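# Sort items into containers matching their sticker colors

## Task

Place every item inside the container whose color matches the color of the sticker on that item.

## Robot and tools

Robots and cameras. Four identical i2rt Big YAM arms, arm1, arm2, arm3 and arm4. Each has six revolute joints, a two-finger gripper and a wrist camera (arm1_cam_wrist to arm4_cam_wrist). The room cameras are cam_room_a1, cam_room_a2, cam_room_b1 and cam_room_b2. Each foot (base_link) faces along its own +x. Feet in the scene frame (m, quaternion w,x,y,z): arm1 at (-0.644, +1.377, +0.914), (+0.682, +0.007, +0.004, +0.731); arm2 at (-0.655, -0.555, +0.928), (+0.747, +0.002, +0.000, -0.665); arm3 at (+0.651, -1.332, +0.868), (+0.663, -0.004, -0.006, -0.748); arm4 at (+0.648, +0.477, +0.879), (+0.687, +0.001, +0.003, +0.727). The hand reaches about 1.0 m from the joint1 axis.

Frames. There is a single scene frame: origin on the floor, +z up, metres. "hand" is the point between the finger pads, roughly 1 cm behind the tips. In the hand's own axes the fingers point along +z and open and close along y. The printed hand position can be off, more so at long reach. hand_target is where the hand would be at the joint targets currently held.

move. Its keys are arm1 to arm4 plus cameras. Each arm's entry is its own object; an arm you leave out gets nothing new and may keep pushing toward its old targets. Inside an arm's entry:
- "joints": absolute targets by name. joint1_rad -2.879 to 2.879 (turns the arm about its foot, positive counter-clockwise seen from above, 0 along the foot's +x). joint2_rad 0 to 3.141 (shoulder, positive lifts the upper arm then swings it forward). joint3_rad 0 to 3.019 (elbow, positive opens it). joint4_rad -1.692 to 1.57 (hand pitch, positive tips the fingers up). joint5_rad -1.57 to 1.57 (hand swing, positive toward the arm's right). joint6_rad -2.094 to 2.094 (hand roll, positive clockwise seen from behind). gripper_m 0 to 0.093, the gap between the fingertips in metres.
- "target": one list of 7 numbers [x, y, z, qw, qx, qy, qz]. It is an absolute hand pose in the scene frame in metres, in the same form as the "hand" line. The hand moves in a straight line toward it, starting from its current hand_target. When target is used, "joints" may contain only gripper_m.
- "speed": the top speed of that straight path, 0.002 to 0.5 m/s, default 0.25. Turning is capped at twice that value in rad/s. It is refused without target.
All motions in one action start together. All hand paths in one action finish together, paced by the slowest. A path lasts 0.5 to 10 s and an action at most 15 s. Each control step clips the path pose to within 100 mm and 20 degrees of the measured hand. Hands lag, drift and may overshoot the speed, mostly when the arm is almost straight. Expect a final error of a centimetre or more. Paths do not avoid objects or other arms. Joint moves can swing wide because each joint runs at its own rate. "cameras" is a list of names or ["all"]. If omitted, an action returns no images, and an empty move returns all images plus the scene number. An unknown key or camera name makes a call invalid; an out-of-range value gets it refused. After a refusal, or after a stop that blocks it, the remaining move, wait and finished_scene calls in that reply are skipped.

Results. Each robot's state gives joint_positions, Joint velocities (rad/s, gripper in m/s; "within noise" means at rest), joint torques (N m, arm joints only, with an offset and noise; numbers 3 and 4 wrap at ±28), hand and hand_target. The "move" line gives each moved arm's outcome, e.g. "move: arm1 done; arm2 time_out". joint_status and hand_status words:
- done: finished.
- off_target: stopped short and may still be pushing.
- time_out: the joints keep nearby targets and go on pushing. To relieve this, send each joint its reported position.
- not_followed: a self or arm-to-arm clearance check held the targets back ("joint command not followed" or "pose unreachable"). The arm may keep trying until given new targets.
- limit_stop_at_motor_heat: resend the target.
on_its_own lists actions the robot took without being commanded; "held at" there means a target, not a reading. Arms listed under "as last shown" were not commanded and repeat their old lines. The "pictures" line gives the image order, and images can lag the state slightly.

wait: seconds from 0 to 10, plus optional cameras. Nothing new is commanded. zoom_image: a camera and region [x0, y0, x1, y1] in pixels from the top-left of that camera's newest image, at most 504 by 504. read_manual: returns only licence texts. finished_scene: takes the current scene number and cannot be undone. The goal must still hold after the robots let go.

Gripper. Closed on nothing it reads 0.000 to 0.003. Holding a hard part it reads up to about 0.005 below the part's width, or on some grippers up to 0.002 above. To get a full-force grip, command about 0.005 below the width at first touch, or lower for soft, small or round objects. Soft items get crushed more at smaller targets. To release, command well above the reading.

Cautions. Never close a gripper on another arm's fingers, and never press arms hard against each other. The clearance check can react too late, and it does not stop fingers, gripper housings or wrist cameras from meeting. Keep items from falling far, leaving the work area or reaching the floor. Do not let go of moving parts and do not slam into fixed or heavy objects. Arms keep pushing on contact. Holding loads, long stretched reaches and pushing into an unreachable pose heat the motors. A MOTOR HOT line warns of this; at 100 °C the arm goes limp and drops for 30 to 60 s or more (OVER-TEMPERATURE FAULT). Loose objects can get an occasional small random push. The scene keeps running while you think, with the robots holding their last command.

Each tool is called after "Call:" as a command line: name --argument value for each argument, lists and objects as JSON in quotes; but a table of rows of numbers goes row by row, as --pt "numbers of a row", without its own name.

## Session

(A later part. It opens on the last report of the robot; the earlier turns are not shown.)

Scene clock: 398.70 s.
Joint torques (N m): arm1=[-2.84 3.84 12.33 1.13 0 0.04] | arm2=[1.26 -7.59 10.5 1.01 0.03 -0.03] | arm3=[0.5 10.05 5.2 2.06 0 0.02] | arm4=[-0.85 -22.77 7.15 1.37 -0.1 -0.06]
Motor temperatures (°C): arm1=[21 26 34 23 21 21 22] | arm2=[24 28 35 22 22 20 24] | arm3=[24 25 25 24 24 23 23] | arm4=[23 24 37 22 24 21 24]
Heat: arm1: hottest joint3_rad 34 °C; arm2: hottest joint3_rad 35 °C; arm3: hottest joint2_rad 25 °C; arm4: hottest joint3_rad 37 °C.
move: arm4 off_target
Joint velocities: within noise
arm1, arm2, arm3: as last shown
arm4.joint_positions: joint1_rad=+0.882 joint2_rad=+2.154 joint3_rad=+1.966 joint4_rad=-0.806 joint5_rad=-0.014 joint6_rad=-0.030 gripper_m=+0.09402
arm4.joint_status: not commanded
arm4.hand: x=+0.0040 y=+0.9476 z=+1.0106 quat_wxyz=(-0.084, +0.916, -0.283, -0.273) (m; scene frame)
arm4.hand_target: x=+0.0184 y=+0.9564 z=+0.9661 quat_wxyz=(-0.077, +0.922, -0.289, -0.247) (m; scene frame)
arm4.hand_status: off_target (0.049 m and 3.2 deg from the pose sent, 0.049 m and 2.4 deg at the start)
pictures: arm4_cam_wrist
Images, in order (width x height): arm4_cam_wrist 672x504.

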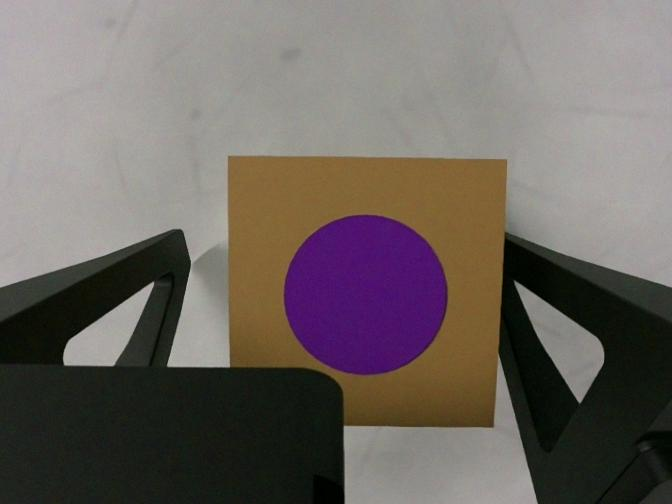

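Call:
move --arm4 '{"target":[0.017,0.96,1.05,-0.0774,0.9216,-0.2888,-0.2471],"speed":0.1}' --cameras '["arm4_cam_wrist"]'

Scene clock: 404.23 s.
Joint torques (N m): arm1=[-1.79 3.6 12.31 1.25 0.01 0.04] | arm2=[1.38 -7.65 10.47 1.03 0.03 -0.03] | arm3=[0.56 9.99 5.23 2.09 0.01 0.03] | arm4=[0.56 -25.52 12.66 0.27 0 0.02]
Motor temperatures (°C): arm1=[21 26 34 23 21 21 22] | arm2=[24 28 35 22 22 20 23] | arm3=[24 25 25 24 24 23 23] | arm4=[23 25 37 22 24 21 24]
Heat: arm1: hottest joint3_rad 34 °C; arm2: hottest joint3_rad 35 °C; arm3: hottest joint2_rad 25 °C; arm4: hottest joint3_rad 37 °C.
move: arm4 off_target
Joint velocities: within noise
arm1, arm2, arm3: as last shown
arm4.joint_positions: joint1_rad=+0.865 joint2_rad=+2.153 joint3_rad=+2.047 joint4_rad=-0.976 joint5_rad=-0.017 joint6_rad=-0.043 gripper_m=+0.09402
arm4.joint_status: not commanded
arm4.hand: x=+0.0233 y=+0.9493 z=+1.0310 quat_wxyz=(-0.072, +0.926, -0.288, -0.232) (m; scene frame)
arm4.hand_target: x=+0.0178 y=+0.9593 z=+1.0501 quat_wxyz=(-0.078, +0.922, -0.289, -0.248) (m; scene frame)
arm4.hand_status: off_target (0.023 m and 1.9 deg from the pose sent, 0.043 m and 3.2 deg at the start)
pictures: arm4_cam_wrist
Images, in order (width x height): arm4_cam_wrist 672x504.

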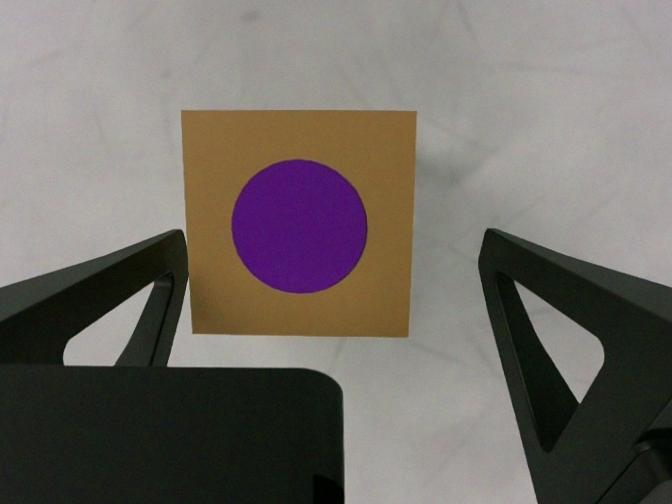

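Call:
move --arm4 '{"target":[0.0,0.957,0.985,-0.0774,0.9216,-0.2888,-0.2471],"speed":0.15}' --cameras '["arm4_cam_wrist"]'

Scene clock: 433.27 s.
Joint torques (N m): arm1=[-2.32 3.6 12.25 1.17 -0.04 0.02] | arm2=[1.32 -7.65 10.52 1.05 0.02 -0.03] | arm3=[0.5 10.05 5.22 2.04 0 0.03] | arm4=[1.32 -23.3 9.14 1.37 0.06 0.16]
Motor temperatures (°C): arm1=[21 26 34 23 21 21 22] | arm2=[24 27 34 22 22 20 23] | arm3=[24 25 25 24 24 23 23] | arm4=[23 25 40 22 24 21 24]
Heat: arm1: hottest joint3_rad 34 °C; arm2: hottest joint3_rad 34 °C; arm3: hottest joint2_rad 25 °C; arm4: hottest joint3_rad 40 °C.
move: arm4 off_target
Joint velocities: within noise
arm1.joint_positions: joint1_rad=-2.245 joint2_rad=+0.520 joint3_rad=+0.983 joint4_rad=-1.189 joint5_rad=-0.008 joint6_rad=+0.001 gripper_m=+0.07496
arm1.joint_status: not commanded
arm1.hand: x=-0.4283 y=+1.2324 z=+1.2935 quat_wxyz=(-0.385, -0.270, -0.874, +0.119) (m; scene frame)
arm1.hand_target: x=-0.4289 y=+1.2304 z=+1.2985 quat_wxyz=(-0.383, -0.272, -0.874, +0.121) (m; scene frame)
arm1.hand_status: not commanded
arm2, arm3: as last shown
arm4.joint_positions: joint1_rad=+0.869 joint2_rad=+2.188 joint3_rad=+2.040 joint4_rad=-0.877 joint5_rad=-0.010 joint6_rad=-0.042 gripper_m=+0.09402
arm4.joint_status: not commanded
arm4.hand: x=+0.0064 y=+0.9598 z=+1.0121 quat_wxyz=(-0.084, +0.919, -0.285, -0.257) (m; scene frame)
arm4.hand_target: x=+0.0009 y=+0.9564 z=+0.9853 quat_wxyz=(-0.077, +0.922, -0.289, -0.247) (m; scene frame)
arm4.hand_status: off_target (0.028 m and 1.4 deg from the pose sent, 0.052 m and 1.9 deg at the start)
pictures: arm4_cam_wrist
Images, in order (width x height): arm4_cam_wrist 672x504.

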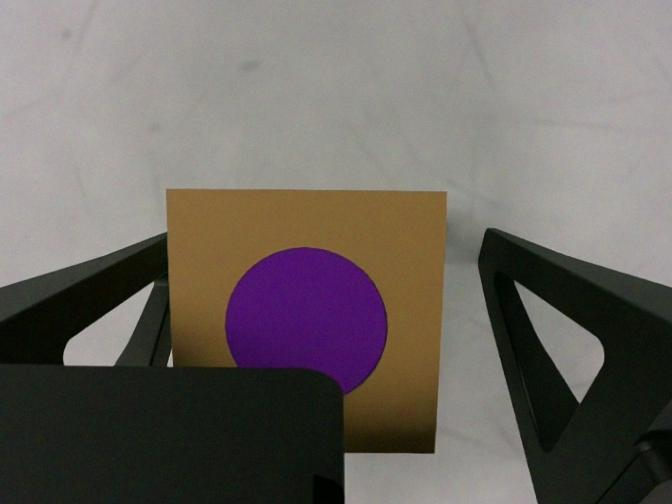

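Call:
move --arm4 '{"joints":{"gripper_m":0.045}}' --cameras '["arm4_cam_wrist"]'

Scene clock: 437.67 s.
Joint torques (N m): arm1=[-2.14 4.13 12.37 1.24 -0.02 -0.05] | arm2=[1.44 -7.65 10.52 1.02 0.04 -0.02] | arm3=[0.67 10.23 5.23 2.06 0 0.02] | arm4=[1.44 -23.3 9.06 1.17 0 0.15]
Motor temperatures (°C): arm1=[21 26 34 23 21 21 22] | arm2=[24 27 34 22 22 20 23] | arm3=[24 25 25 24 24 23 23] | arm4=[23 26 39 22 24 21 24]
Heat: arm1: hottest joint3_rad 34 °C; arm2: hottest joint3_rad 34 °C; arm3: hottest joint2_rad 25 °C; arm4: hottest joint3_rad 39 °C.
move: arm4 off_target
Joint velocities: within noise
arm1, arm2, arm3: as last shown
arm4.joint_positions: joint1_rad=+0.869 joint2_rad=+2.188 joint3_rad=+2.040 joint4_rad=-0.877 joint5_rad=-0.009 joint6_rad=-0.042 gripper_m=+0.05330
arm4.joint_status: gripper_m off_target (ended at +0.05333, target +0.04500)
arm4.hand: x=+0.0064 y=+0.9599 z=+1.0121 quat_wxyz=(-0.084, +0.919, -0.286, -0.257) (m; scene frame)
arm4.hand_target: x=+0.0009 y=+0.9564 z=+0.9853 quat_wxyz=(-0.078, +0.922, -0.289, -0.247) (m; scene frame)
arm4.hand_status: not commanded
pictures: arm4_cam_wrist
Images, in order (width x height): arm4_cam_wrist 672x504.

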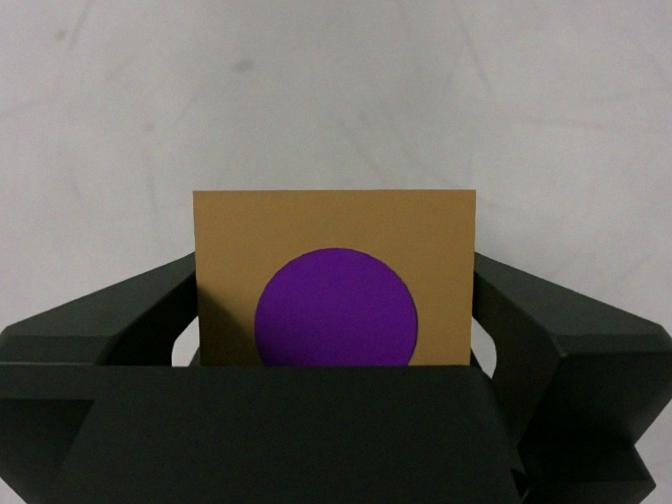

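Call:
move --arm4 '{"target":[0.012,0.95,1.13,-0.0774,0.9216,-0.2888,-0.2471],"speed":0.15}'

Call:
move --arm4 '{"target":[0.37,0.675,1.14,-0.0774,0.9216,-0.2888,-0.2471],"speed":0.2}'

Call:
move --arm4 '{"joints":{"joint2_rad":0.53,"joint3_rad":1.4,"joint4_rad":-1.6,"joint5_rad":0,"joint6_rad":0}}'

Call:
move --arm4 '{"joints":{"joint1_rad":-1.0}}' --cameras '["arm4_cam_wrist","cam_room_a2"]'

Scene clock: 444.30 s.
Joint torques (N m): arm1=[-2.08 3.72 12.26 1.21 -0.02 -0.01] | arm2=[1.26 -7.65 10.51 1.02 0.03 -0.03] | arm3=[0.67 10.11 5.27 2.07 0.01 0.03] | arm4=[1.38 -27.05 12.71 0.35 -0.02 0.12]
Motor temperatures (°C): arm1=[21 25 34 23 21 21 22] | arm2=[24 27 34 22 22 20 23] | arm3=[24 25 25 24 24 23 23] | arm4=[23 27 38 22 24 21 25]
Heat: arm1: hottest joint3_rad 34 °C; arm2: hottest joint3_rad 34 °C; arm3: hottest joint2_rad 25 °C; arm4: hottest joint3_rad 38 °C.
move: arm4 off_target
Joint velocities: within noise
arm1, arm3: as last shown
arm2.joint_positions: joint1_rad=+2.150 joint2_rad=+1.070 joint3_rad=+0.899 joint4_rad=-1.024 joint5_rad=+0.001 joint6_rad=+0.012 gripper_m=+0.05992
arm2.joint_status: not commanded
arm2.hand: x=-0.3734 y=-0.3210 z=+1.1290 quat_wxyz=(-0.177, +0.329, -0.925, -0.066) (m; scene frame)
arm2.hand_target: x=-0.3800 y=-0.3231 z=+1.1202 quat_wxyz=(-0.163, +0.338, -0.925, -0.060) (m; scene frame)
arm2.hand_status: not commanded
arm4.joint_positions: joint1_rad=+0.869 joint2_rad=+2.169 joint3_rad=+2.266 joint4_rad=-1.190 joint5_rad=-0.009 joint6_rad=-0.042 gripper_m=+0.05330
arm4.joint_status: not commanded
arm4.hand: x=+0.0209 y=+0.9496 z=+1.1020 quat_wxyz=(-0.073, +0.928, -0.288, -0.226) (m; scene frame)
arm4.hand_target: x=+0.0130 y=+0.9493 z=+1.1300 quat_wxyz=(-0.077, +0.922, -0.289, -0.248) (m; scene frame)
arm4.hand_status: off_target (0.029 m and 2.6 deg from the pose sent, 0.118 m and 1.4 deg at the start)
pictures: none

Scene clock: 447.10 s.
Joint torques (N m): arm1=[-1.96 4.01 12.15 1.16 -0.02 0.01] | arm2=[1.44 -7.71 10.48 1.03 0.04 -0.03] | arm3=[0.62 10.17 5.24 2.06 0 0.02] | arm4=[1.49 -4.78 9.2 0.54 0.18 0.17]
Motor temperatures (°C): arm1=[21 25 34 23 21 21 22] | arm2=[24 27 34 22 22 20 23] | arm3=[24 25 25 24 24 23 23] | arm4=[23 27 38 22 24 21 25]
Heat: arm1: hottest joint3_rad 34 °C; arm2: hottest joint3_rad 34 °C; arm3: hottest joint2_rad 25 °C; arm4: hottest joint3_rad 38 °C.
move: arm4 done
Joint velocities: within noise
arm1, arm2: as last shown
arm3.joint_positions: joint1_rad=-1.442 joint2_rad=+0.276 joint3_rad=+1.523 joint4_rad=-0.816 joint5_rad=+0.000 joint6_rad=-0.008 gripper_m=+0.09399
arm3.joint_status: not commanded
arm3.hand: x=+0.6271 y=-1.3209 z=+1.6319 quat_wxyz=(-0.004, -0.540, +0.001, +0.842) (m; scene frame)
arm3.hand_target: x=+0.6333 y=-1.3206 z=+1.6398 quat_wxyz=(-0.004, -0.529, +0.006, +0.849) (m; scene frame)
arm3.hand_status: not commanded
arm4.joint_positions: joint1_rad=+0.894 joint2_rad=+0.886 joint3_rad=+0.909 joint4_rad=-1.060 joint5_rad=-0.001 joint6_rad=-0.021 gripper_m=+0.05330
arm4.joint_status: not commanded
arm4.hand: x=+0.3703 y=+0.6780 z=+1.1421 quat_wxyz=(-0.081, +0.921, -0.285, -0.252) (m; scene frame)
arm4.hand_target: x=+0.3701 y=+0.6750 z=+1.1400 quat_wxyz=(-0.078, +0.922, -0.289, -0.247) (m; scene frame)
arm4.hand_status: done (0.004 m and 0.8 deg from the pose sent, 0.446 m and 2.6 deg at the start)
pictures: none

Scene clock: 448.53 s.
Joint torques (N m): arm1=[-2.26 4.01 12.53 1.16 -0.02 0.03] | arm2=[1.32 -7.71 10.48 1.06 0.03 -0.02] | arm3=[0.56 10.11 5.24 2.1 0 0.02] | arm4=[1.61 3.78 6.79 0.84 0.11 0.21]
Motor temperatures (°C): arm1=[21 25 34 23 21 21 22] | arm2=[24 27 34 22 22 20 23] | arm3=[24 25 25 24 24 23 23] | arm4=[23 27 38 22 24 21 25]
Heat: arm1: hottest joint3_rad 34 °C; arm2: hottest joint3_rad 34 °C; arm3: hottest joint2_rad 25 °C; arm4: hottest joint3_rad 38 °C.
move: arm4 done
Joint velocities: within noise
arm1, arm2, arm3: as last shown
arm4.joint_positions: joint1_rad=+0.894 joint2_rad=+0.531 joint3_rad=+1.399 joint4_rad=-1.590 joint5_rad=-0.001 joint6_rad=-0.014 gripper_m=+0.05330
arm4.joint_status: all done
arm4.hand: x=+0.5183 y=+0.5739 z=+1.3877 quat_wxyz=(-0.126, +0.869, -0.273, -0.393) (m; scene frame)
arm4.hand_target: x=+0.5191 y=+0.5716 z=+1.3867 quat_wxyz=(-0.121, +0.870, -0.276, -0.391) (m; scene frame)
arm4.hand_status: not commanded
pictures: none

Scene clock: 450.47 s.
Joint torques (N m): arm1=[-2.96 3.6 12.26 1.31 -0.04 -0.01] | arm2=[1.26 -7.65 10.5 1.02 0.03 -0.02] | arm3=[0.67 10.11 5.22 2.04 0.01 0.03] | arm4=[0.73 3.31 6.91 0.98 0.14 0.15]
Motor temperatures (°C): arm1=[21 25 34 23 21 21 22] | arm2=[24 27 34 22 22 20 23] | arm3=[24 25 25 24 24 23 23] | arm4=[23 26 38 22 24 21 25]
Heat: arm1: hottest joint3_rad 34 °C; arm2: hottest joint3_rad 34 °C; arm3: hottest joint2_rad 25 °C; arm4: hottest joint3_rad 38 °C.
move: arm4 done
Joint velocities: within noise
arm1, arm2, arm3: as last shown
arm4.joint_positions: joint1_rad=-0.995 joint2_rad=+0.531 joint3_rad=+1.399 joint4_rad=-1.590 joint5_rad=-0.001 joint6_rad=-0.013 gripper_m=+0.05333
arm4.joint_status: all done
arm4.hand: x=+0.7816 y=+0.5748 z=+1.3865 quat_wxyz=(-0.389, +0.289, -0.865, -0.125) (m; scene frame)
arm4.hand_target: x=+0.7805 y=+0.5729 z=+1.3854 quat_wxyz=(-0.386, +0.282, -0.870, -0.125) (m; scene frame)
arm4.hand_status: not commanded
pictures: arm4_cam_wrist, cam_room_a2
Images, in order (width x height): arm4_cam_wrist 672x504, cam_room_a2 672x504.

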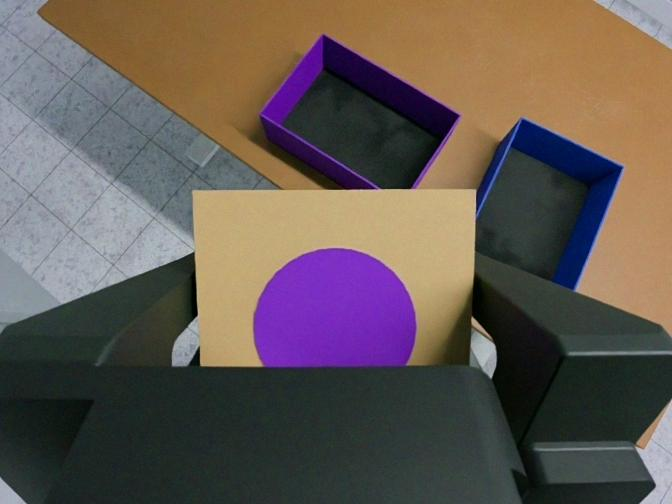

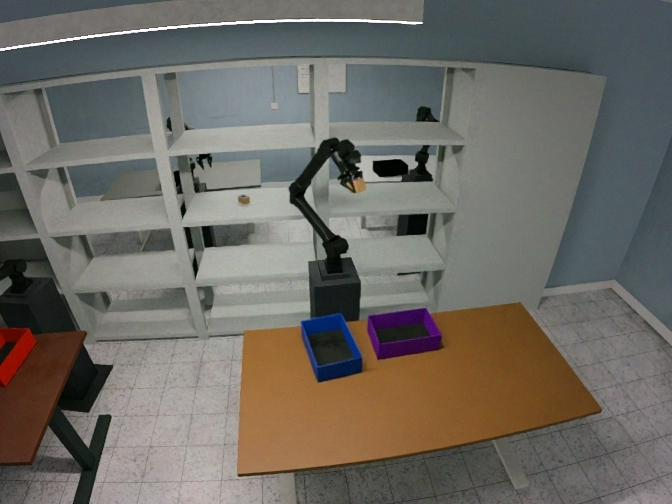

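Call:
move --arm4 '{"target":[1.08,0.742,0.95,-0.233,0.2617,-0.934,-0.0653]}' --cameras '["arm4_cam_wrist","cam_room_a2"]'

Call:
zoom_image --camera "cam_room_a2" --region '[290, 180, 470, 390]'

Scene clock: 467.40 s.
Joint torques (N m): arm1=[-2.61 4.37 12.25 1.25 -0.02 -0.02] | arm2=[1.32 -7.77 10.48 1.05 0.03 -0.03] | arm3=[0.56 10.11 5.24 2.07 0 0.02] | arm4=[-0.09 -13.45 10.69 1.16 0.16 0.22]
Motor temperatures (°C): arm1=[21 25 34 23 21 21 22] | arm2=[24 26 34 22 22 20 23] | arm3=[24 25 25 24 24 23 23] | arm4=[23 25 37 22 24 21 26]
Heat: arm1: hottest joint3_rad 34 °C; arm2: hottest joint3_rad 34 °C; arm3: hottest joint2_rad 25 °C; arm4: hottest joint3_rad 37 °C.
move: arm4 off_target
Joint velocities: within noise
arm1, arm2, arm3: as last shown
arm4.joint_positions: joint1_rad=-1.067 joint2_rad=+1.527 joint3_rad=+0.872 joint4_rad=-0.482 joint5_rad=-0.002 joint6_rad=-0.010 gripper_m=+0.05333
arm4.joint_status: not commanded
arm4.hand: x=+1.0550 y=+0.7324 z=+0.9301 quat_wxyz=(-0.204, +0.275, -0.938, -0.058) (m; scene frame)
arm4.hand_target: x=+1.0788 y=+0.7411 z=+0.9508 quat_wxyz=(-0.233, +0.262, -0.934, -0.065) (m; scene frame)
arm4.hand_status: off_target (0.033 m and 3.8 deg from the pose sent, 0.554 m and 21.0 deg at the start)
pictures: arm4_cam_wrist, cam_room_a2
Images, in order (width x height): arm4_cam_wrist 672x504, cam_room_a2 672x504.

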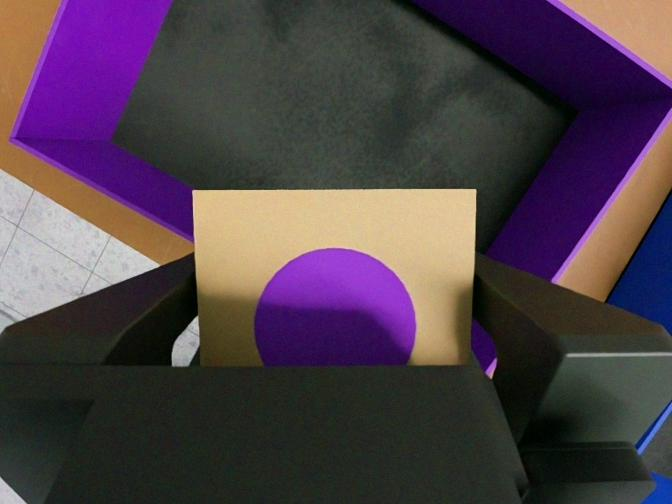

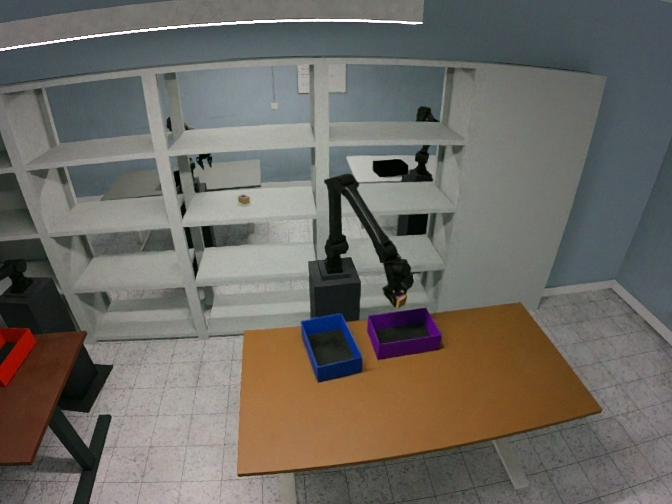

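Scaled by 2.400.

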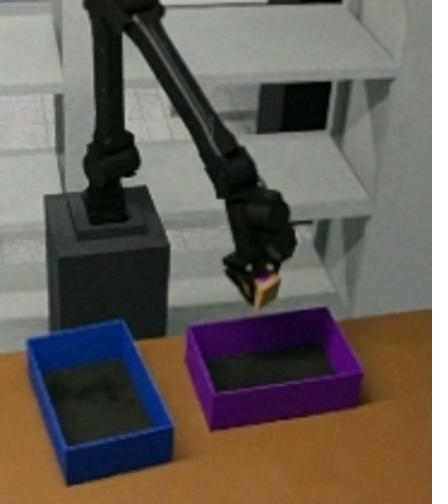

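Call:
move --arm4 '{"target":[1.115,0.760,0.83,-0.233,0.2617,-0.934,-0.0653],"speed":0.15}' --cameras '["arm4_cam_wrist"]'

Scene clock: 478.73 s.
Joint torques (N m): arm1=[-2.55 3.31 12.33 1.13 0.03 0] | arm2=[1.38 -7.65 10.45 1.02 0.04 -0.03] | arm3=[0.56 9.99 5.24 2.09 0.01 0.02] | arm4=[0.09 -15.68 8.32 1.22 0.12 0.1]
Motor temperatures (°C): arm1=[21 25 34 23 21 21 22] | arm2=[24 26 34 22 22 20 23] | arm3=[24 25 25 24 24 23 23] | arm4=[23 25 37 22 24 21 26]
Heat: arm1: hottest joint3_rad 34 °C; arm2: hottest joint3_rad 34 °C; arm3: hottest joint2_rad 25 °C; arm4: hottest joint3_rad 37 °C.
move: arm4 off_target
Joint velocities: within noise
arm1, arm2, arm3: as last shown
arm4.joint_positions: joint1_rad=-1.074 joint2_rad=+1.842 joint3_rad=+0.905 joint4_rad=-0.182 joint5_rad=-0.002 joint6_rad=-0.010 gripper_m=+0.05334
arm4.joint_status: not commanded
arm4.hand: x=+1.0928 y=+0.7522 z=+0.8223 quat_wxyz=(-0.213, +0.272, -0.937, -0.060) (m; scene frame)
arm4.hand_target: x=+1.1141 y=+0.7594 z=+0.8307 quat_wxyz=(-0.233, +0.262, -0.934, -0.065) (m; scene frame)
arm4.hand_status: off_target (0.025 m and 2.6 deg from the pose sent, 0.120 m and 3.8 deg at the start)
pictures: arm4_cam_wrist
Images, in order (width x height): arm4_cam_wrist 672x504.

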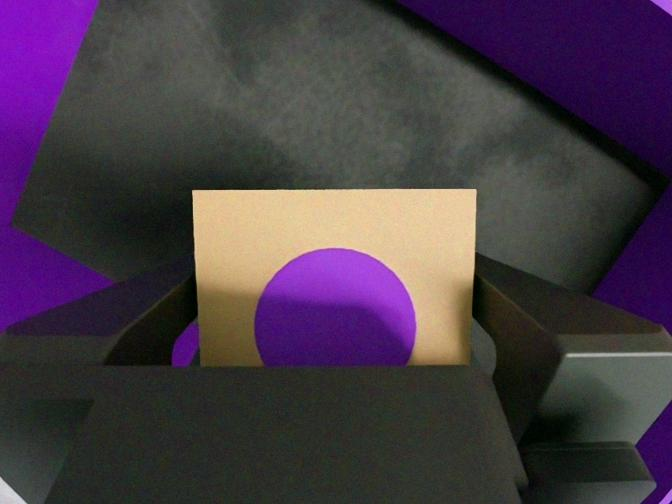

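Call:
move --arm4 '{"target":[1.118,0.762,0.775,-0.233,0.2617,-0.934,-0.0653],"speed":0.1}'

Call:
move --arm4 '{"target":[1.118,0.762,0.76,-0.233,0.2617,-0.934,-0.0653],"speed":0.05}' --cameras '["arm4_cam_wrist"]'

Scene clock: 484.30 s.
Joint torques (N m): arm1=[-2.32 3.66 12.07 1.2 -0.05 0.01] | arm2=[1.26 -7.59 10.51 1.02 0.02 -0.03] | arm3=[0.56 10.17 5.23 2.07 0 0.03] | arm4=[-0.26 -16.21 7.08 1.4 0.07 0.13]
Motor temperatures (°C): arm1=[21 25 34 23 21 21 22] | arm2=[24 26 34 22 22 20 23] | arm3=[24 25 25 24 24 23 23] | arm4=[23 25 37 22 24 21 26]
Heat: arm1: hottest joint3_rad 34 °C; arm2: hottest joint3_rad 34 °C; arm3: hottest joint2_rad 25 °C; arm4: hottest joint3_rad 37 °C.
move: arm4 off_target
Joint velocities: within noise
arm1.joint_positions: joint1_rad=-2.245 joint2_rad=+0.520 joint3_rad=+0.983 joint4_rad=-1.189 joint5_rad=-0.008 joint6_rad=+0.001 gripper_m=+0.07496
arm1.joint_status: not commanded
arm1.hand: x=-0.4283 y=+1.2324 z=+1.2935 quat_wxyz=(-0.385, -0.270, -0.874, +0.119) (m; scene frame)
arm1.hand_target: x=-0.4289 y=+1.2304 z=+1.2985 quat_wxyz=(-0.383, -0.272, -0.874, +0.121) (m; scene frame)
arm1.hand_status: not commanded
arm2, arm3: as last shown
arm4.joint_positions: joint1_rad=-1.074 joint2_rad=+1.978 joint3_rad=+0.918 joint4_rad=-0.050 joint5_rad=-0.002 joint6_rad=-0.010 gripper_m=+0.05334
arm4.joint_status: not commanded
arm4.hand: x=+1.0992 y=+0.7562 z=+0.7720 quat_wxyz=(-0.217, +0.271, -0.936, -0.061) (m; scene frame)
arm4.hand_target: x=+1.1174 y=+0.7615 z=+0.7755 quat_wxyz=(-0.233, +0.262, -0.934, -0.065) (m; scene frame)
arm4.hand_status: off_target (0.020 m and 2.2 deg from the pose sent, 0.055 m and 2.6 deg at the start)
pictures: none

Scene clock: 485.27 s.
Joint torques (N m): arm1=[-2.61 3.6 12.22 1.14 -0.05 -0.03] | arm2=[1.38 -7.59 10.48 1.09 0.03 -0.02] | arm3=[0.56 10.23 5.26 2.07 0 0.03] | arm4=[-0.15 -15.74 6.9 1.31 0.1 0.14]
Motor temperatures (°C): arm1=[21 25 34 23 21 21 22] | arm2=[24 26 34 22 22 20 23] | arm3=[24 25 25 24 24 23 23] | arm4=[23 25 37 22 24 21 26]
Heat: arm1: hottest joint3_rad 34 °C; arm2: hottest joint3_rad 34 °C; arm3: hottest joint2_rad 25 °C; arm4: hottest joint3_rad 37 °C.
move: arm4 off_target
Joint velocities: within noise
arm1, arm2, arm3: as last shown
arm4.joint_positions: joint1_rad=-1.074 joint2_rad=+2.010 joint3_rad=+0.920 joint4_rad=-0.017 joint5_rad=-0.002 joint6_rad=-0.010 gripper_m=+0.05334
arm4.joint_status: not commanded
arm4.hand: x=+1.1001 y=+0.7567 z=+0.7601 quat_wxyz=(-0.219, +0.271, -0.935, -0.062) (m; scene frame)
arm4.hand_target: x=+1.1174 y=+0.7615 z=+0.7605 quat_wxyz=(-0.233, +0.262, -0.934, -0.065) (m; scene frame)
arm4.hand_status: off_target (0.019 m and 2.0 deg from the pose sent, 0.023 m and 2.2 deg at the start)
pictures: arm4_cam_wrist
Images, in order (width x height): arm4_cam_wrist 672x504.

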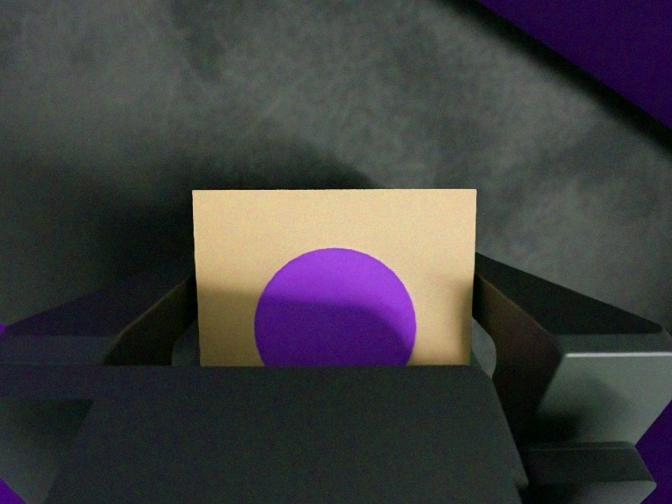

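Call:
move --arm4 '{"target":[1.118,0.762,0.748,-0.233,0.2617,-0.934,-0.0653],"speed":0.05}'

Call:
move --arm4 '{"target":[1.118,0.762,0.738,-0.233,0.2617,-0.934,-0.0653],"speed":0.05}' --cameras '["arm4_cam_wrist"]'

Scene clock: 489.07 s.
Joint torques (N m): arm1=[-2.26 3.43 12.4 1.1 0.01 0.01] | arm2=[1.26 -7.53 10.48 1.05 0.04 -0.02] | arm3=[0.5 10.11 5.24 2.04 0 0.02] | arm4=[0.15 -15.68 6.6 1.4 0.1 0.14]
Motor temperatures (°C): arm1=[21 25 34 23 21 21 22] | arm2=[24 26 34 22 22 20 23] | arm3=[24 25 25 24 24 23 23] | arm4=[23 25 36 22 24 21 26]
Heat: arm1: hottest joint3_rad 34 °C; arm2: hottest joint3_rad 34 °C; arm3: hottest joint2_rad 25 °C; arm4: hottest joint3_rad 36 °C.
move: arm4 off_target
Joint velocities: within noise
arm1, arm3: as last shown
arm2.joint_positions: joint1_rad=+2.150 joint2_rad=+1.070 joint3_rad=+0.899 joint4_rad=-1.024 joint5_rad=+0.001 joint6_rad=+0.012 gripper_m=+0.05992
arm2.joint_status: not commanded
arm2.hand: x=-0.3734 y=-0.3210 z=+1.1290 quat_wxyz=(-0.177, +0.329, -0.925, -0.066) (m; scene frame)
arm2.hand_target: x=-0.3800 y=-0.3231 z=+1.1202 quat_wxyz=(-0.163, +0.338, -0.925, -0.060) (m; scene frame)
arm2.hand_status: not commanded
arm4.joint_positions: joint1_rad=-1.074 joint2_rad=+2.039 joint3_rad=+0.925 joint4_rad=+0.011 joint5_rad=-0.002 joint6_rad=-0.010 gripper_m=+0.05334
arm4.joint_status: not commanded
arm4.hand: x=+1.1013 y=+0.7575 z=+0.7495 quat_wxyz=(-0.220, +0.271, -0.935, -0.062) (m; scene frame)
arm4.hand_target: x=+1.1174 y=+0.7616 z=+0.7485 quat_wxyz=(-0.233, +0.262, -0.934, -0.065) (m; scene frame)
arm4.hand_status: off_target (0.017 m and 1.8 deg from the pose sent, 0.022 m and 2.0 deg at the start)
pictures: none

Scene clock: 490.23 s.
Joint torques (N m): arm1=[-2.32 3.96 12.41 1.28 -0.04 -0.01] | arm2=[1.44 -7.77 10.5 1.05 0.04 -0.02] | arm3=[0.44 10.17 5.19 2.13 0 0.02] | arm4=[0.26 -15.62 6.28 1.36 0.11 0.13]
Motor temperatures (°C): arm1=[21 25 34 23 21 21 22] | arm2=[24 26 34 22 22 20 23] | arm3=[24 25 25 24 24 23 23] | arm4=[23 25 36 22 24 21 26]
Heat: arm1: hottest joint3_rad 34 °C; arm2: hottest joint3_rad 34 °C; arm3: hottest joint2_rad 25 °C; arm4: hottest joint3_rad 36 °C.
move: arm4 off_target
Joint velocities: within noise
arm1, arm2: as last shown
arm3.joint_positions: joint1_rad=-1.442 joint2_rad=+0.276 joint3_rad=+1.523 joint4_rad=-0.816 joint5_rad=+0.000 joint6_rad=-0.008 gripper_m=+0.09399
arm3.joint_status: not commanded
arm3.hand: x=+0.6271 y=-1.3209 z=+1.6319 quat_wxyz=(-0.004, -0.540, +0.001, +0.842) (m; scene frame)
arm3.hand_target: x=+0.6333 y=-1.3206 z=+1.6398 quat_wxyz=(-0.004, -0.529, +0.006, +0.849) (m; scene frame)
arm3.hand_status: not commanded
arm4.joint_positions: joint1_rad=-1.074 joint2_rad=+2.065 joint3_rad=+0.930 joint4_rad=+0.033 joint5_rad=-0.002 joint6_rad=-0.010 gripper_m=+0.05334
arm4.joint_status: not commanded
arm4.hand: x=+1.1021 y=+0.7580 z=+0.7404 quat_wxyz=(-0.221, +0.271, -0.935, -0.062) (m; scene frame)
arm4.hand_target: x=+1.1175 y=+0.7616 z=+0.7385 quat_wxyz=(-0.233, +0.262, -0.934, -0.065) (m; scene frame)
arm4.hand_status: off_target (0.017 m and 1.8 deg from the pose sent, 0.021 m and 1.8 deg at the start)
pictures: arm4_cam_wrist
Images, in order (width x height): arm4_cam_wrist 672x504.

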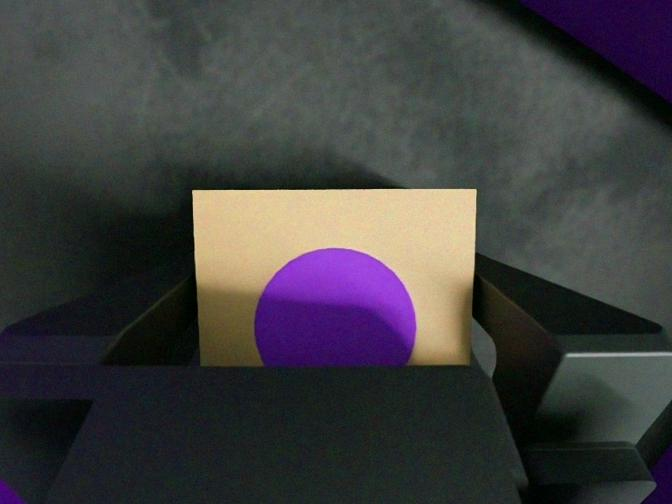

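Call:
move --arm4 '{"target":[1.118,0.762,0.728,-0.233,0.2617,-0.934,-0.0653],"speed":0.05}'

Call:
move --arm4 '{"target":[1.118,0.762,0.718,-0.233,0.2617,-0.934,-0.0653],"speed":0.05}' --cameras '["arm4_cam_wrist"]'

Scene clock: 494.40 s.
Joint torques (N m): arm1=[-2.67 4.25 12.16 1.24 0 -0.02] | arm2=[1.44 -7.59 10.51 1.02 0.04 -0.03] | arm3=[0.62 10.05 5.26 2.06 0 0.03] | arm4=[-0.15 -14.97 6.05 1.18 0.15 0.13]
Motor temperatures (°C): arm1=[21 25 34 23 21 21 22] | arm2=[24 26 34 22 22 20 23] | arm3=[24 25 25 24 24 23 23] | arm4=[23 25 36 22 24 21 26]
Heat: arm1: hottest joint3_rad 34 °C; arm2: hottest joint3_rad 34 °C; arm3: hottest joint2_rad 25 °C; arm4: hottest joint3_rad 36 °C.
move: arm4 off_target
Joint velocities: within noise
arm1, arm2, arm3: as last shown
arm4.joint_positions: joint1_rad=-1.074 joint2_rad=+2.079 joint3_rad=+0.939 joint4_rad=+0.060 joint5_rad=-0.002 joint6_rad=-0.010 gripper_m=+0.05334
arm4.joint_status: not commanded
arm4.hand: x=+1.1081 y=+0.7617 z=+0.7382 quat_wxyz=(-0.231, +0.270, -0.932, -0.065) (m; scene frame)
arm4.hand_target: x=+1.1174 y=+0.7617 z=+0.7283 quat_wxyz=(-0.233, +0.262, -0.934, -0.065) (m; scene frame)
arm4.hand_status: off_target (0.014 m and 1.0 deg from the pose sent, 0.021 m and 1.8 deg at the start)
pictures: none

Scene clock: 495.37 s.
Joint torques (N m): arm1=[-2.26 4.31 12.34 1.11 -0.03 -0.04] | arm2=[1.32 -7.47 10.48 1.02 0.04 -0.03] | arm3=[0.67 9.99 5.23 2.1 0 0.01] | arm4=[0.44 -14.39 5.59 1.11 0.13 0.13]
Motor temperatures (°C): arm1=[21 25 34 23 21 21 22] | arm2=[24 26 34 22 22 20 23] | arm3=[24 25 25 24 24 23 23] | arm4=[23 25 36 22 24 21 26]
Heat: arm1: hottest joint3_rad 34 °C; arm2: hottest joint3_rad 34 °C; arm3: hottest joint2_rad 25 °C; arm4: hottest joint3_rad 36 °C.
move: arm4 off_target
Joint velocities: within noise
arm1, arm2, arm3: as last shown
arm4.joint_positions: joint1_rad=-1.074 joint2_rad=+2.092 joint3_rad=+0.949 joint4_rad=+0.087 joint5_rad=-0.002 joint6_rad=-0.010 gripper_m=+0.05334
arm4.joint_status: not commanded
arm4.hand: x=+1.1149 y=+0.7659 z=+0.7375 quat_wxyz=(-0.242, +0.270, -0.930, -0.068) (m; scene frame)
arm4.hand_target: x=+1.1171 y=+0.7617 z=+0.7186 quat_wxyz=(-0.233, +0.262, -0.934, -0.065) (m; scene frame)
arm4.hand_status: off_target (0.020 m and 1.5 deg from the pose sent, 0.023 m and 1.0 deg at the start)
pictures: arm4_cam_wrist
Images, in order (width x height): arm4_cam_wrist 672x504.

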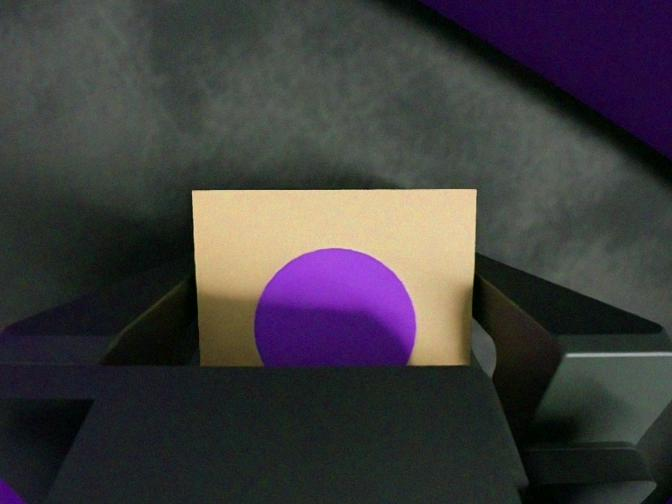

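Call:
move --arm4 '{"joints":{"gripper_m":0.08}}'

Call:
move --arm4 '{"target":[1.06,0.735,0.87,-0.233,0.2617,-0.934,-0.0653],"speed":0.15}' --cameras '["arm4_cam_wrist"]'

Call:
move --arm4 '{"joints":{"joint2_rad":0.53,"joint3_rad":1.4,"joint4_rad":-1.6,"joint5_rad":0,"joint6_rad":0}}'

Call:
move --arm4 '{"joints":{"joint1_rad":2.15,"gripper_m":0.093}}' --cameras '["arm4_cam_wrist","arm2_cam_wrist","cam_room_a2"]'

Scene clock: 502.23 s.
Joint torques (N m): arm1=[-2.67 4.07 12.14 1.28 -0.03 -0.01] | arm2=[1.38 -7.59 10.48 1.06 0.02 -0.03] | arm3=[0.62 10.17 5.26 2.04 0.01 0.02] | arm4=[0.21 -14.33 5.39 1.13 0.14 0.14]
Motor temperatures (°C): arm1=[21 25 34 23 21 21 22] | arm2=[24 26 34 22 22 20 23] | arm3=[24 25 25 24 24 23 23] | arm4=[23 25 35 22 24 21 26]
Heat: arm1: hottest joint3_rad 34 °C; arm2: hottest joint3_rad 34 °C; arm3: hottest joint2_rad 25 °C; arm4: hottest joint3_rad 35 °C.
move: arm4 done
Joint velocities: within noise
arm1, arm2, arm3: as last shown
arm4.joint_positions: joint1_rad=-1.074 joint2_rad=+2.094 joint3_rad=+0.951 joint4_rad=+0.088 joint5_rad=-0.003 joint6_rad=-0.010 gripper_m=+0.07991
arm4.joint_status: all done
arm4.hand: x=+1.1157 y=+0.7665 z=+0.7371 quat_wxyz=(-0.243, +0.270, -0.929, -0.069) (m; scene frame)
arm4.hand_target: x=+1.1171 y=+0.7615 z=+0.7187 quat_wxyz=(-0.233, +0.262, -0.934, -0.065) (m; scene frame)
arm4.hand_status: not commanded
pictures: none

Scene clock: 503.97 s.
Joint torques (N m): arm1=[-2.73 4.07 12.14 1.22 0.01 -0.02] | arm2=[1.26 -7.71 10.48 1.02 0.03 -0.03] | arm3=[0.67 10.17 5.24 2.06 0 0.03] | arm4=[1.32 -13.92 5.82 0.31 0.19 0.16]
Motor temperatures (°C): arm1=[21 25 34 23 21 21 22] | arm2=[24 26 34 22 22 20 23] | arm3=[24 25 25 24 24 23 23] | arm4=[23 25 35 22 24 21 26]
Heat: arm1: hottest joint3_rad 34 °C; arm2: hottest joint3_rad 34 °C; arm3: hottest joint2_rad 25 °C; arm4: hottest joint3_rad 35 °C.
move: arm4 done
Joint velocities: within noise
arm1, arm2, arm3: as last shown
arm4.joint_positions: joint1_rad=-1.074 joint2_rad=+1.652 joint3_rad=+0.793 joint4_rad=-0.201 joint5_rad=+0.004 joint6_rad=+0.000 gripper_m=+0.07992
arm4.joint_status: not commanded
arm4.hand: x=+1.0661 y=+0.7346 z=+0.8731 quat_wxyz=(-0.241, +0.264, -0.931, -0.066) (m; scene frame)
arm4.hand_target: x=+1.0601 y=+0.7349 z=+0.8701 quat_wxyz=(-0.233, +0.262, -0.934, -0.065) (m; scene frame)
arm4.hand_status: done (0.007 m and 1.0 deg from the pose sent, 0.148 m and 1.6 deg at the start)
pictures: arm4_cam_wrist
Images, in order (width x height): arm4_cam_wrist 672x504.

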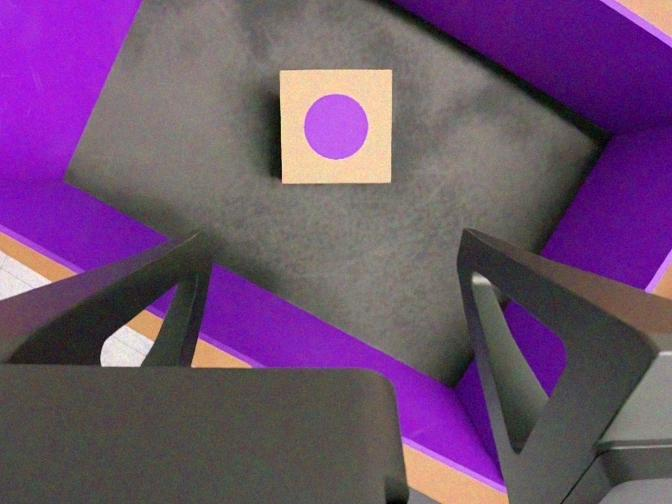

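Scene clock: 505.63 s.
Joint torques (N m): arm1=[-2.14 4.37 12.23 1.16 -0.05 -0.02] | arm2=[1.38 -7.71 10.51 1.03 0.03 -0.03] | arm3=[0.56 10.17 5.26 2.09 0 0.03] | arm4=[1.32 4.66 6.58 0.79 -0.03 0.05]
Motor temperatures (°C): arm1=[21 25 34 23 21 21 22] | arm2=[24 26 34 22 22 20 23] | arm3=[24 25 25 24 24 23 23] | arm4=[23 25 35 22 24 21 26]
Heat: arm1: hottest joint3_rad 34 °C; arm2: hottest joint3_rad 34 °C; arm3: hottest joint2_rad 25 °C; arm4: hottest joint3_rad 35 °C.
move: arm4 done
Joint velocities: within noise
arm1.joint_positions: joint1_rad=-2.245 joint2_rad=+0.520 joint3_rad=+0.983 joint4_rad=-1.189 joint5_rad=-0.008 joint6_rad=+0.001 gripper_m=+0.07496
arm1.joint_status: not commanded
arm1.hand: x=-0.4283 y=+1.2324 z=+1.2935 quat_wxyz=(-0.385, -0.270, -0.874, +0.119) (m; scene frame)
arm1.hand_target: x=-0.4289 y=+1.2304 z=+1.2985 quat_wxyz=(-0.383, -0.272, -0.874, +0.121) (m; scene frame)
arm1.hand_status: not commanded
arm2, arm3: as last shown
arm4.joint_positions: joint1_rad=-1.074 joint2_rad=+0.521 joint3_rad=+1.402 joint4_rad=-1.588 joint5_rad=+0.003 joint6_rad=+0.000 gripper_m=+0.07992
arm4.joint_status: all done
arm4.hand: x=+0.7858 y=+0.5617 z=+1.3896 quat_wxyz=(-0.401, +0.248, -0.875, -0.112) (m; scene frame)
arm4.hand_target: x=+0.7863 y=+0.5643 z=+1.3853 quat_wxyz=(-0.390, +0.254, -0.878, -0.112) (m; scene frame)
arm4.hand_status: not commanded
pictures: none

Scene clock: 508.03 s.
Joint torques (N m): arm1=[-2.02 3.84 12.33 1.22 -0.05 0.01] | arm2=[1.32 -7.71 10.5 1.05 0.03 -0.02] | arm3=[0.5 10.05 5.23 2.09 0 0.03] | arm4=[1.44 5.01 6.35 0.9 0.07 0.06]
Motor temperatures (°C): arm1=[21 25 34 23 21 21 22] | arm2=[24 26 34 22 22 20 23] | arm3=[24 25 25 24 24 23 23] | arm4=[23 25 34 22 24 21 26]
Heat: arm1: hottest joint3_rad 34 °C; arm2: hottest joint3_rad 34 °C; arm3: hottest joint2_rad 25 °C; arm4: hottest joint3_rad 34 °C.
move: arm4 done
Joint velocities: within noise
arm1, arm2, arm3: as last shown
arm4.joint_positions: joint1_rad=+2.145 joint2_rad=+0.521 joint3_rad=+1.402 joint4_rad=-1.588 joint5_rad=+0.000 joint6_rad=+0.000 gripper_m=+0.09293
arm4.joint_status: all done
arm4.hand: x=+0.5218 y=+0.3859 z=+1.3915 quat_wxyz=(+0.130, +0.862, +0.281, -0.401) (m; scene frame)
arm4.hand_target: x=+0.5209 y=+0.3841 z=+1.3872 quat_wxyz=(+0.128, +0.866, +0.285, -0.390) (m; scene frame)
arm4.hand_status: not commanded
pictures: arm2_cam_wrist, arm4_cam_wrist, cam_room_a2
Images, in order (width x height): arm2_cam_wrist 672x504, arm4_cam_wrist 672x504, cam_room_a2 672x504.

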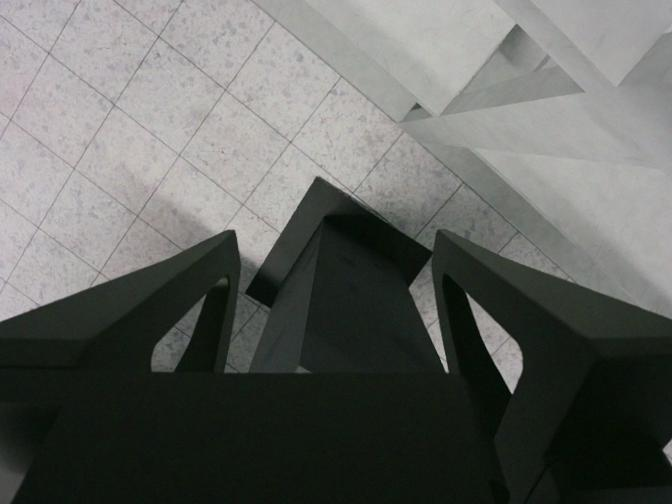

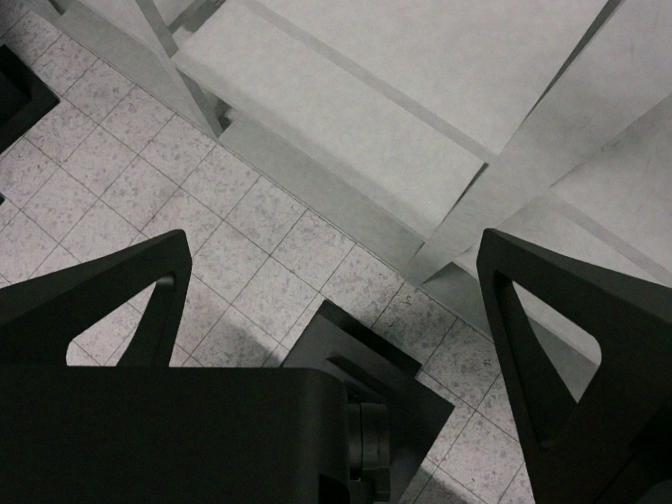

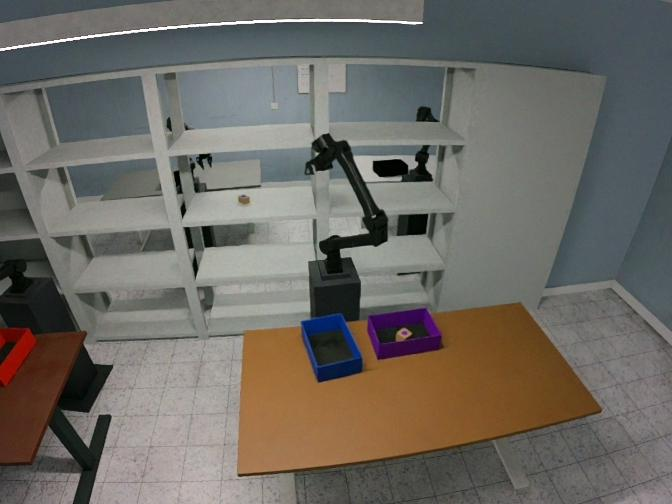

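Call:
move --arm4 '{"target":[0.36,0.261,1.13,0.0843,0.9133,0.3145,-0.2449]}'

Call:
move --arm4 '{"target":[0.03,0.012,1.125,0.0843,0.9133,0.3145,-0.2449],"speed":0.2}' --cameras '["arm4_cam_wrist"]'

Scene clock: 517.53 s.
Joint torques (N m): arm1=[-2.32 3.72 12.16 1.14 0 -0.03] | arm2=[1.32 -7.65 10.5 1.03 0.03 -0.02] | arm3=[0.62 10.11 5.23 2.03 0.01 0.02] | arm4=[1.26 -6.12 9.4 1.54 -0.06 -0.09]
Motor temperatures (°C): arm1=[21 25 34 23 21 21 22] | arm2=[24 26 34 22 22 20 23] | arm3=[24 25 25 24 24 23 23] | arm4=[23 24 34 22 24 21 25]
Heat: arm1: hottest joint3_rad 34 °C; arm2: hottest joint3_rad 34 °C; arm3: hottest joint2_rad 25 °C; arm4: hottest joint3_rad 34 °C.
move: arm4 done
Joint velocities: within noise
arm1, arm3: as last shown
arm2.joint_positions: joint1_rad=+2.150 joint2_rad=+1.070 joint3_rad=+0.899 joint4_rad=-1.024 joint5_rad=+0.001 joint6_rad=+0.012 gripper_m=+0.05992
arm2.joint_status: not commanded
arm2.hand: x=-0.3734 y=-0.3210 z=+1.1290 quat_wxyz=(-0.177, +0.329, -0.925, -0.066) (m; scene frame)
arm2.hand_target: x=-0.3800 y=-0.3231 z=+1.1202 quat_wxyz=(-0.163, +0.338, -0.925, -0.060) (m; scene frame)
arm2.hand_status: not commanded
arm4.joint_positions: joint1_rad=+2.146 joint2_rad=+0.954 joint3_rad=+0.912 joint4_rad=-1.032 joint5_rad=-0.008 joint6_rad=-0.006 gripper_m=+0.09293
arm4.joint_status: not commanded
arm4.hand: x=+0.3606 y=+0.2660 z=+1.1259 quat_wxyz=(+0.080, +0.920, +0.304, -0.235) (m; scene frame)
arm4.hand_target: x=+0.3601 y=+0.2611 z=+1.1300 quat_wxyz=(+0.084, +0.913, +0.314, -0.245) (m; scene frame)
arm4.hand_status: done (0.006 m and 1.8 deg from the pose sent, 0.332 m and 19.9 deg at the start)
pictures: none

Scene clock: 520.50 s.
Joint torques (N m): arm1=[-3.37 3.96 12.26 1.29 -0.02 -0.03] | arm2=[1.38 -7.71 10.48 1.02 0.03 -0.03] | arm3=[0.56 10.17 5.23 2.07 0 0.02] | arm4=[1.9 -22.42 13.12 0.32 0.03 -0.08]
Motor temperatures (°C): arm1=[21 25 34 23 21 21 22] | arm2=[24 26 34 22 22 20 23] | arm3=[24 25 25 24 24 23 23] | arm4=[23 24 34 22 24 21 25]
Heat: arm1: hottest joint3_rad 34 °C; arm2: hottest joint3_rad 34 °C; arm3: hottest joint2_rad 25 °C; arm4: hottest joint3_rad 34 °C.
move: arm4 off_target
Joint velocities: within noise
arm1, arm2: as last shown
arm3.joint_positions: joint1_rad=-1.442 joint2_rad=+0.276 joint3_rad=+1.523 joint4_rad=-0.816 joint5_rad=+0.000 joint6_rad=-0.008 gripper_m=+0.09399
arm3.joint_status: not commanded
arm3.hand: x=+0.6271 y=-1.3209 z=+1.6319 quat_wxyz=(-0.004, -0.540, +0.001, +0.842) (m; scene frame)
arm3.hand_target: x=+0.6333 y=-1.3206 z=+1.6398 quat_wxyz=(-0.004, -0.529, +0.006, +0.849) (m; scene frame)
arm3.hand_status: not commanded
arm4.joint_positions: joint1_rad=+2.149 joint2_rad=+2.067 joint3_rad=+2.125 joint4_rad=-1.124 joint5_rad=-0.008 joint6_rad=-0.006 gripper_m=+0.09293
arm4.joint_status: not commanded
arm4.hand: x=+0.0350 y=+0.0251 z=+1.1197 quat_wxyz=(+0.082, +0.918, +0.306, -0.239) (m; scene frame)
arm4.hand_target: x=+0.0306 y=+0.0125 z=+1.1248 quat_wxyz=(+0.085, +0.913, +0.314, -0.246) (m; scene frame)
arm4.hand_status: off_target (0.015 m and 1.4 deg from the pose sent, 0.417 m and 1.8 deg at the start)
pictures: arm4_cam_wrist
Images, in order (width x height): arm4_cam_wrist 672x504.

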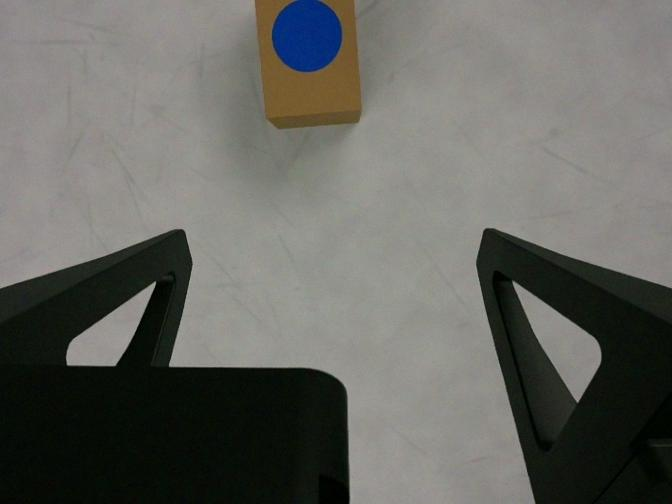

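Call:
move --arm4 '{"target":[-0.033,-0.052,1.065,0.0918,0.9034,0.3422,-0.2422],"speed":0.15}' --cameras '["arm4_cam_wrist"]'

Scene clock: 531.33 s.
Joint torques (N m): arm1=[-2.9 4.13 12.36 1.18 -0.02 -0.04] | arm2=[1.44 -7.71 10.5 1.06 0.03 -0.02] | arm3=[0.79 10.05 5.22 2.07 0.01 0.01] | arm4=[1.38 -26.64 12.77 0.47 -0.06 -0.07]
Motor temperatures (°C): arm1=[21 25 34 23 21 21 21] | arm2=[24 26 34 22 22 20 23] | arm3=[24 25 25 24 24 23 23] | arm4=[23 25 35 22 24 21 25]
Heat: arm1: hottest joint3_rad 34 °C; arm2: hottest joint3_rad 34 °C; arm3: hottest joint2_rad 25 °C; arm4: hottest joint3_rad 35 °C.
move: arm4 off_target
Joint velocities: within noise
arm1, arm2, arm3: as last shown
arm4.joint_positions: joint1_rad=+2.161 joint2_rad=+2.488 joint3_rad=+2.753 joint4_rad=-1.312 joint5_rad=-0.032 joint6_rad=-0.046 gripper_m=+0.09293
arm4.joint_status: not commanded
arm4.hand: x=-0.0319 y=-0.0418 z=+1.0767 quat_wxyz=(+0.092, +0.906, +0.331, -0.246) (m; scene frame)
arm4.hand_target: x=-0.0320 y=-0.0514 z=+1.0647 quat_wxyz=(+0.093, +0.903, +0.342, -0.245) (m; scene frame)
arm4.hand_status: off_target (0.016 m and 1.4 deg from the pose sent, 0.116 m and 4.7 deg at the start)
pictures: arm4_cam_wrist
Images, in order (width x height): arm4_cam_wrist 672x504.

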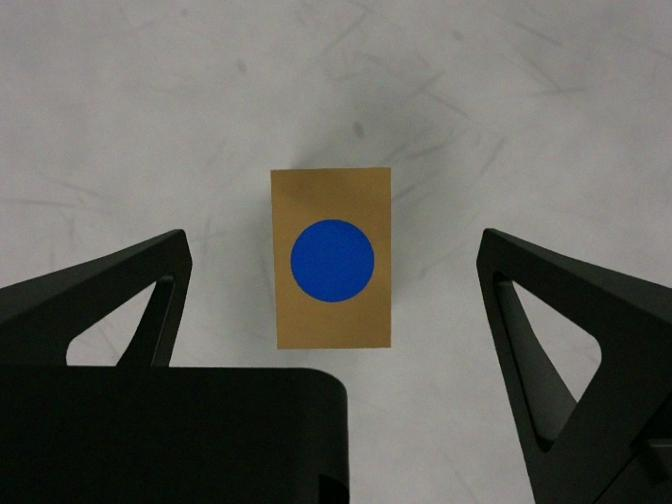

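Call:
move --arm4 '{"target":[-0.027,-0.046,0.988,0.0918,0.9034,0.3422,-0.2422],"speed":0.1}' --cameras '["arm4_cam_wrist"]'

Scene clock: 538.67 s.
Joint torques (N m): arm1=[-2.14 3.49 12.4 1.17 -0.01 -0.02] | arm2=[1.32 -7.59 10.51 1.06 0.04 -0.03] | arm3=[0.5 10.05 5.24 2.04 0 0.02] | arm4=[1.03 -27.87 7.76 1.36 -0.05 -0.04]
Motor temperatures (°C): arm1=[21 25 35 23 21 21 21] | arm2=[24 26 34 22 22 20 23] | arm3=[24 25 25 24 24 23 23] | arm4=[23 26 35 22 24 21 25]
Heat: arm1: hottest joint3_rad 35 °C; arm2: hottest joint3_rad 34 °C; arm3: hottest joint2_rad 25 °C; arm4: hottest joint3_rad 35 °C.
move: arm4 off_target
Joint velocities: within noise
arm1, arm2, arm3: as last shown
arm4.joint_positions: joint1_rad=+2.169 joint2_rad=+2.396 joint3_rad=+2.404 joint4_rad=-1.036 joint5_rad=-0.033 joint6_rad=-0.054 gripper_m=+0.09293
arm4.joint_status: not commanded
arm4.hand: x=-0.0275 y=-0.0474 z=+1.0118 quat_wxyz=(+0.095, +0.901, +0.338, -0.254) (m; scene frame)
arm4.hand_target: x=-0.0265 y=-0.0458 z=+0.9880 quat_wxyz=(+0.092, +0.903, +0.342, -0.242) (m; scene frame)
arm4.hand_status: off_target (0.024 m and 1.5 deg from the pose sent, 0.089 m and 1.4 deg at the start)
pictures: arm4_cam_wrist
Images, in order (width x height): arm4_cam_wrist 672x504.

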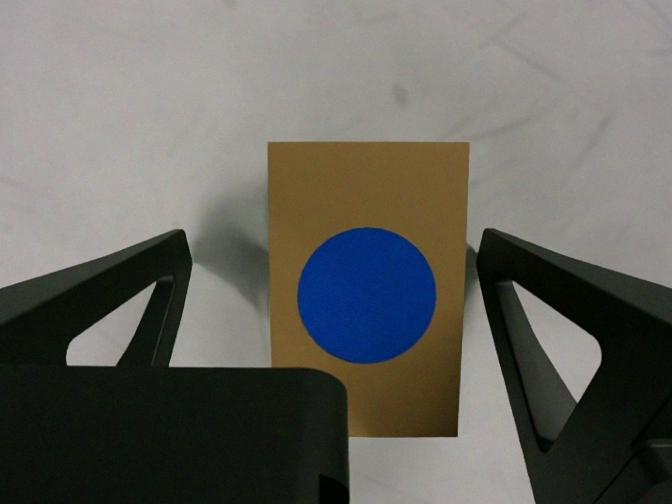

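Call:
move --arm4 '{"joints":{"gripper_m":0.035}}' --cameras '["arm4_cam_wrist"]'

Scene clock: 541.73 s.
Joint torques (N m): arm1=[-2.49 4.25 12.21 1.18 -0.01 -0.06] | arm2=[1.26 -7.77 10.5 1.05 0.04 -0.03] | arm3=[0.5 10.05 5.23 2.06 0 0.02] | arm4=[1.38 -27.75 7.99 1.07 -0.06 -0.01]
Motor temperatures (°C): arm1=[21 25 35 23 21 21 21] | arm2=[24 26 34 22 22 20 23] | arm3=[24 25 25 24 24 23 23] | arm4=[23 26 35 22 24 21 25]
Heat: arm1: hottest joint3_rad 35 °C; arm2: hottest joint3_rad 34 °C; arm3: hottest joint2_rad 25 °C; arm4: hottest joint3_rad 35 °C.
move: arm4 off_target
Joint velocities: within noise
arm1, arm2, arm3: as last shown
arm4.joint_positions: joint1_rad=+2.161 joint2_rad=+2.396 joint3_rad=+2.402 joint4_rad=-1.031 joint5_rad=-0.033 joint6_rad=-0.055 gripper_m=+0.04459
arm4.joint_status: gripper_m off_target (ended at +0.04461, target +0.03500)
arm4.hand: x=-0.0324 y=-0.0423 z=+1.0115 quat_wxyz=(+0.094, +0.902, +0.335, -0.256) (m; scene frame)
arm4.hand_target: x=-0.0265 y=-0.0457 z=+0.9880 quat_wxyz=(+0.092, +0.903, +0.342, -0.242) (m; scene frame)
arm4.hand_status: not commanded
pictures: arm4_cam_wrist
Images, in order (width x height): arm4_cam_wrist 672x504.

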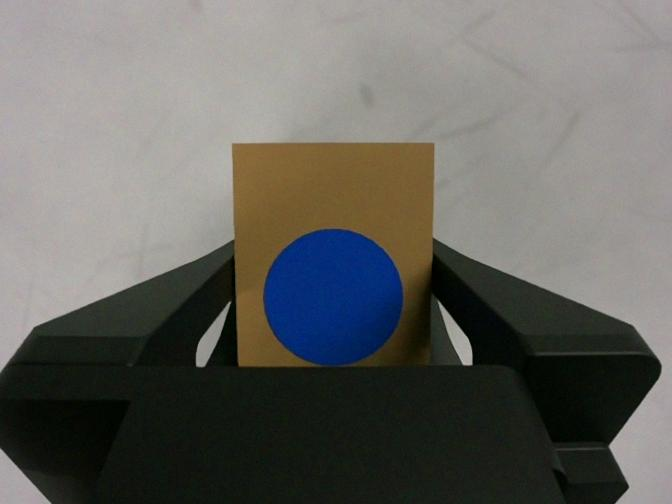

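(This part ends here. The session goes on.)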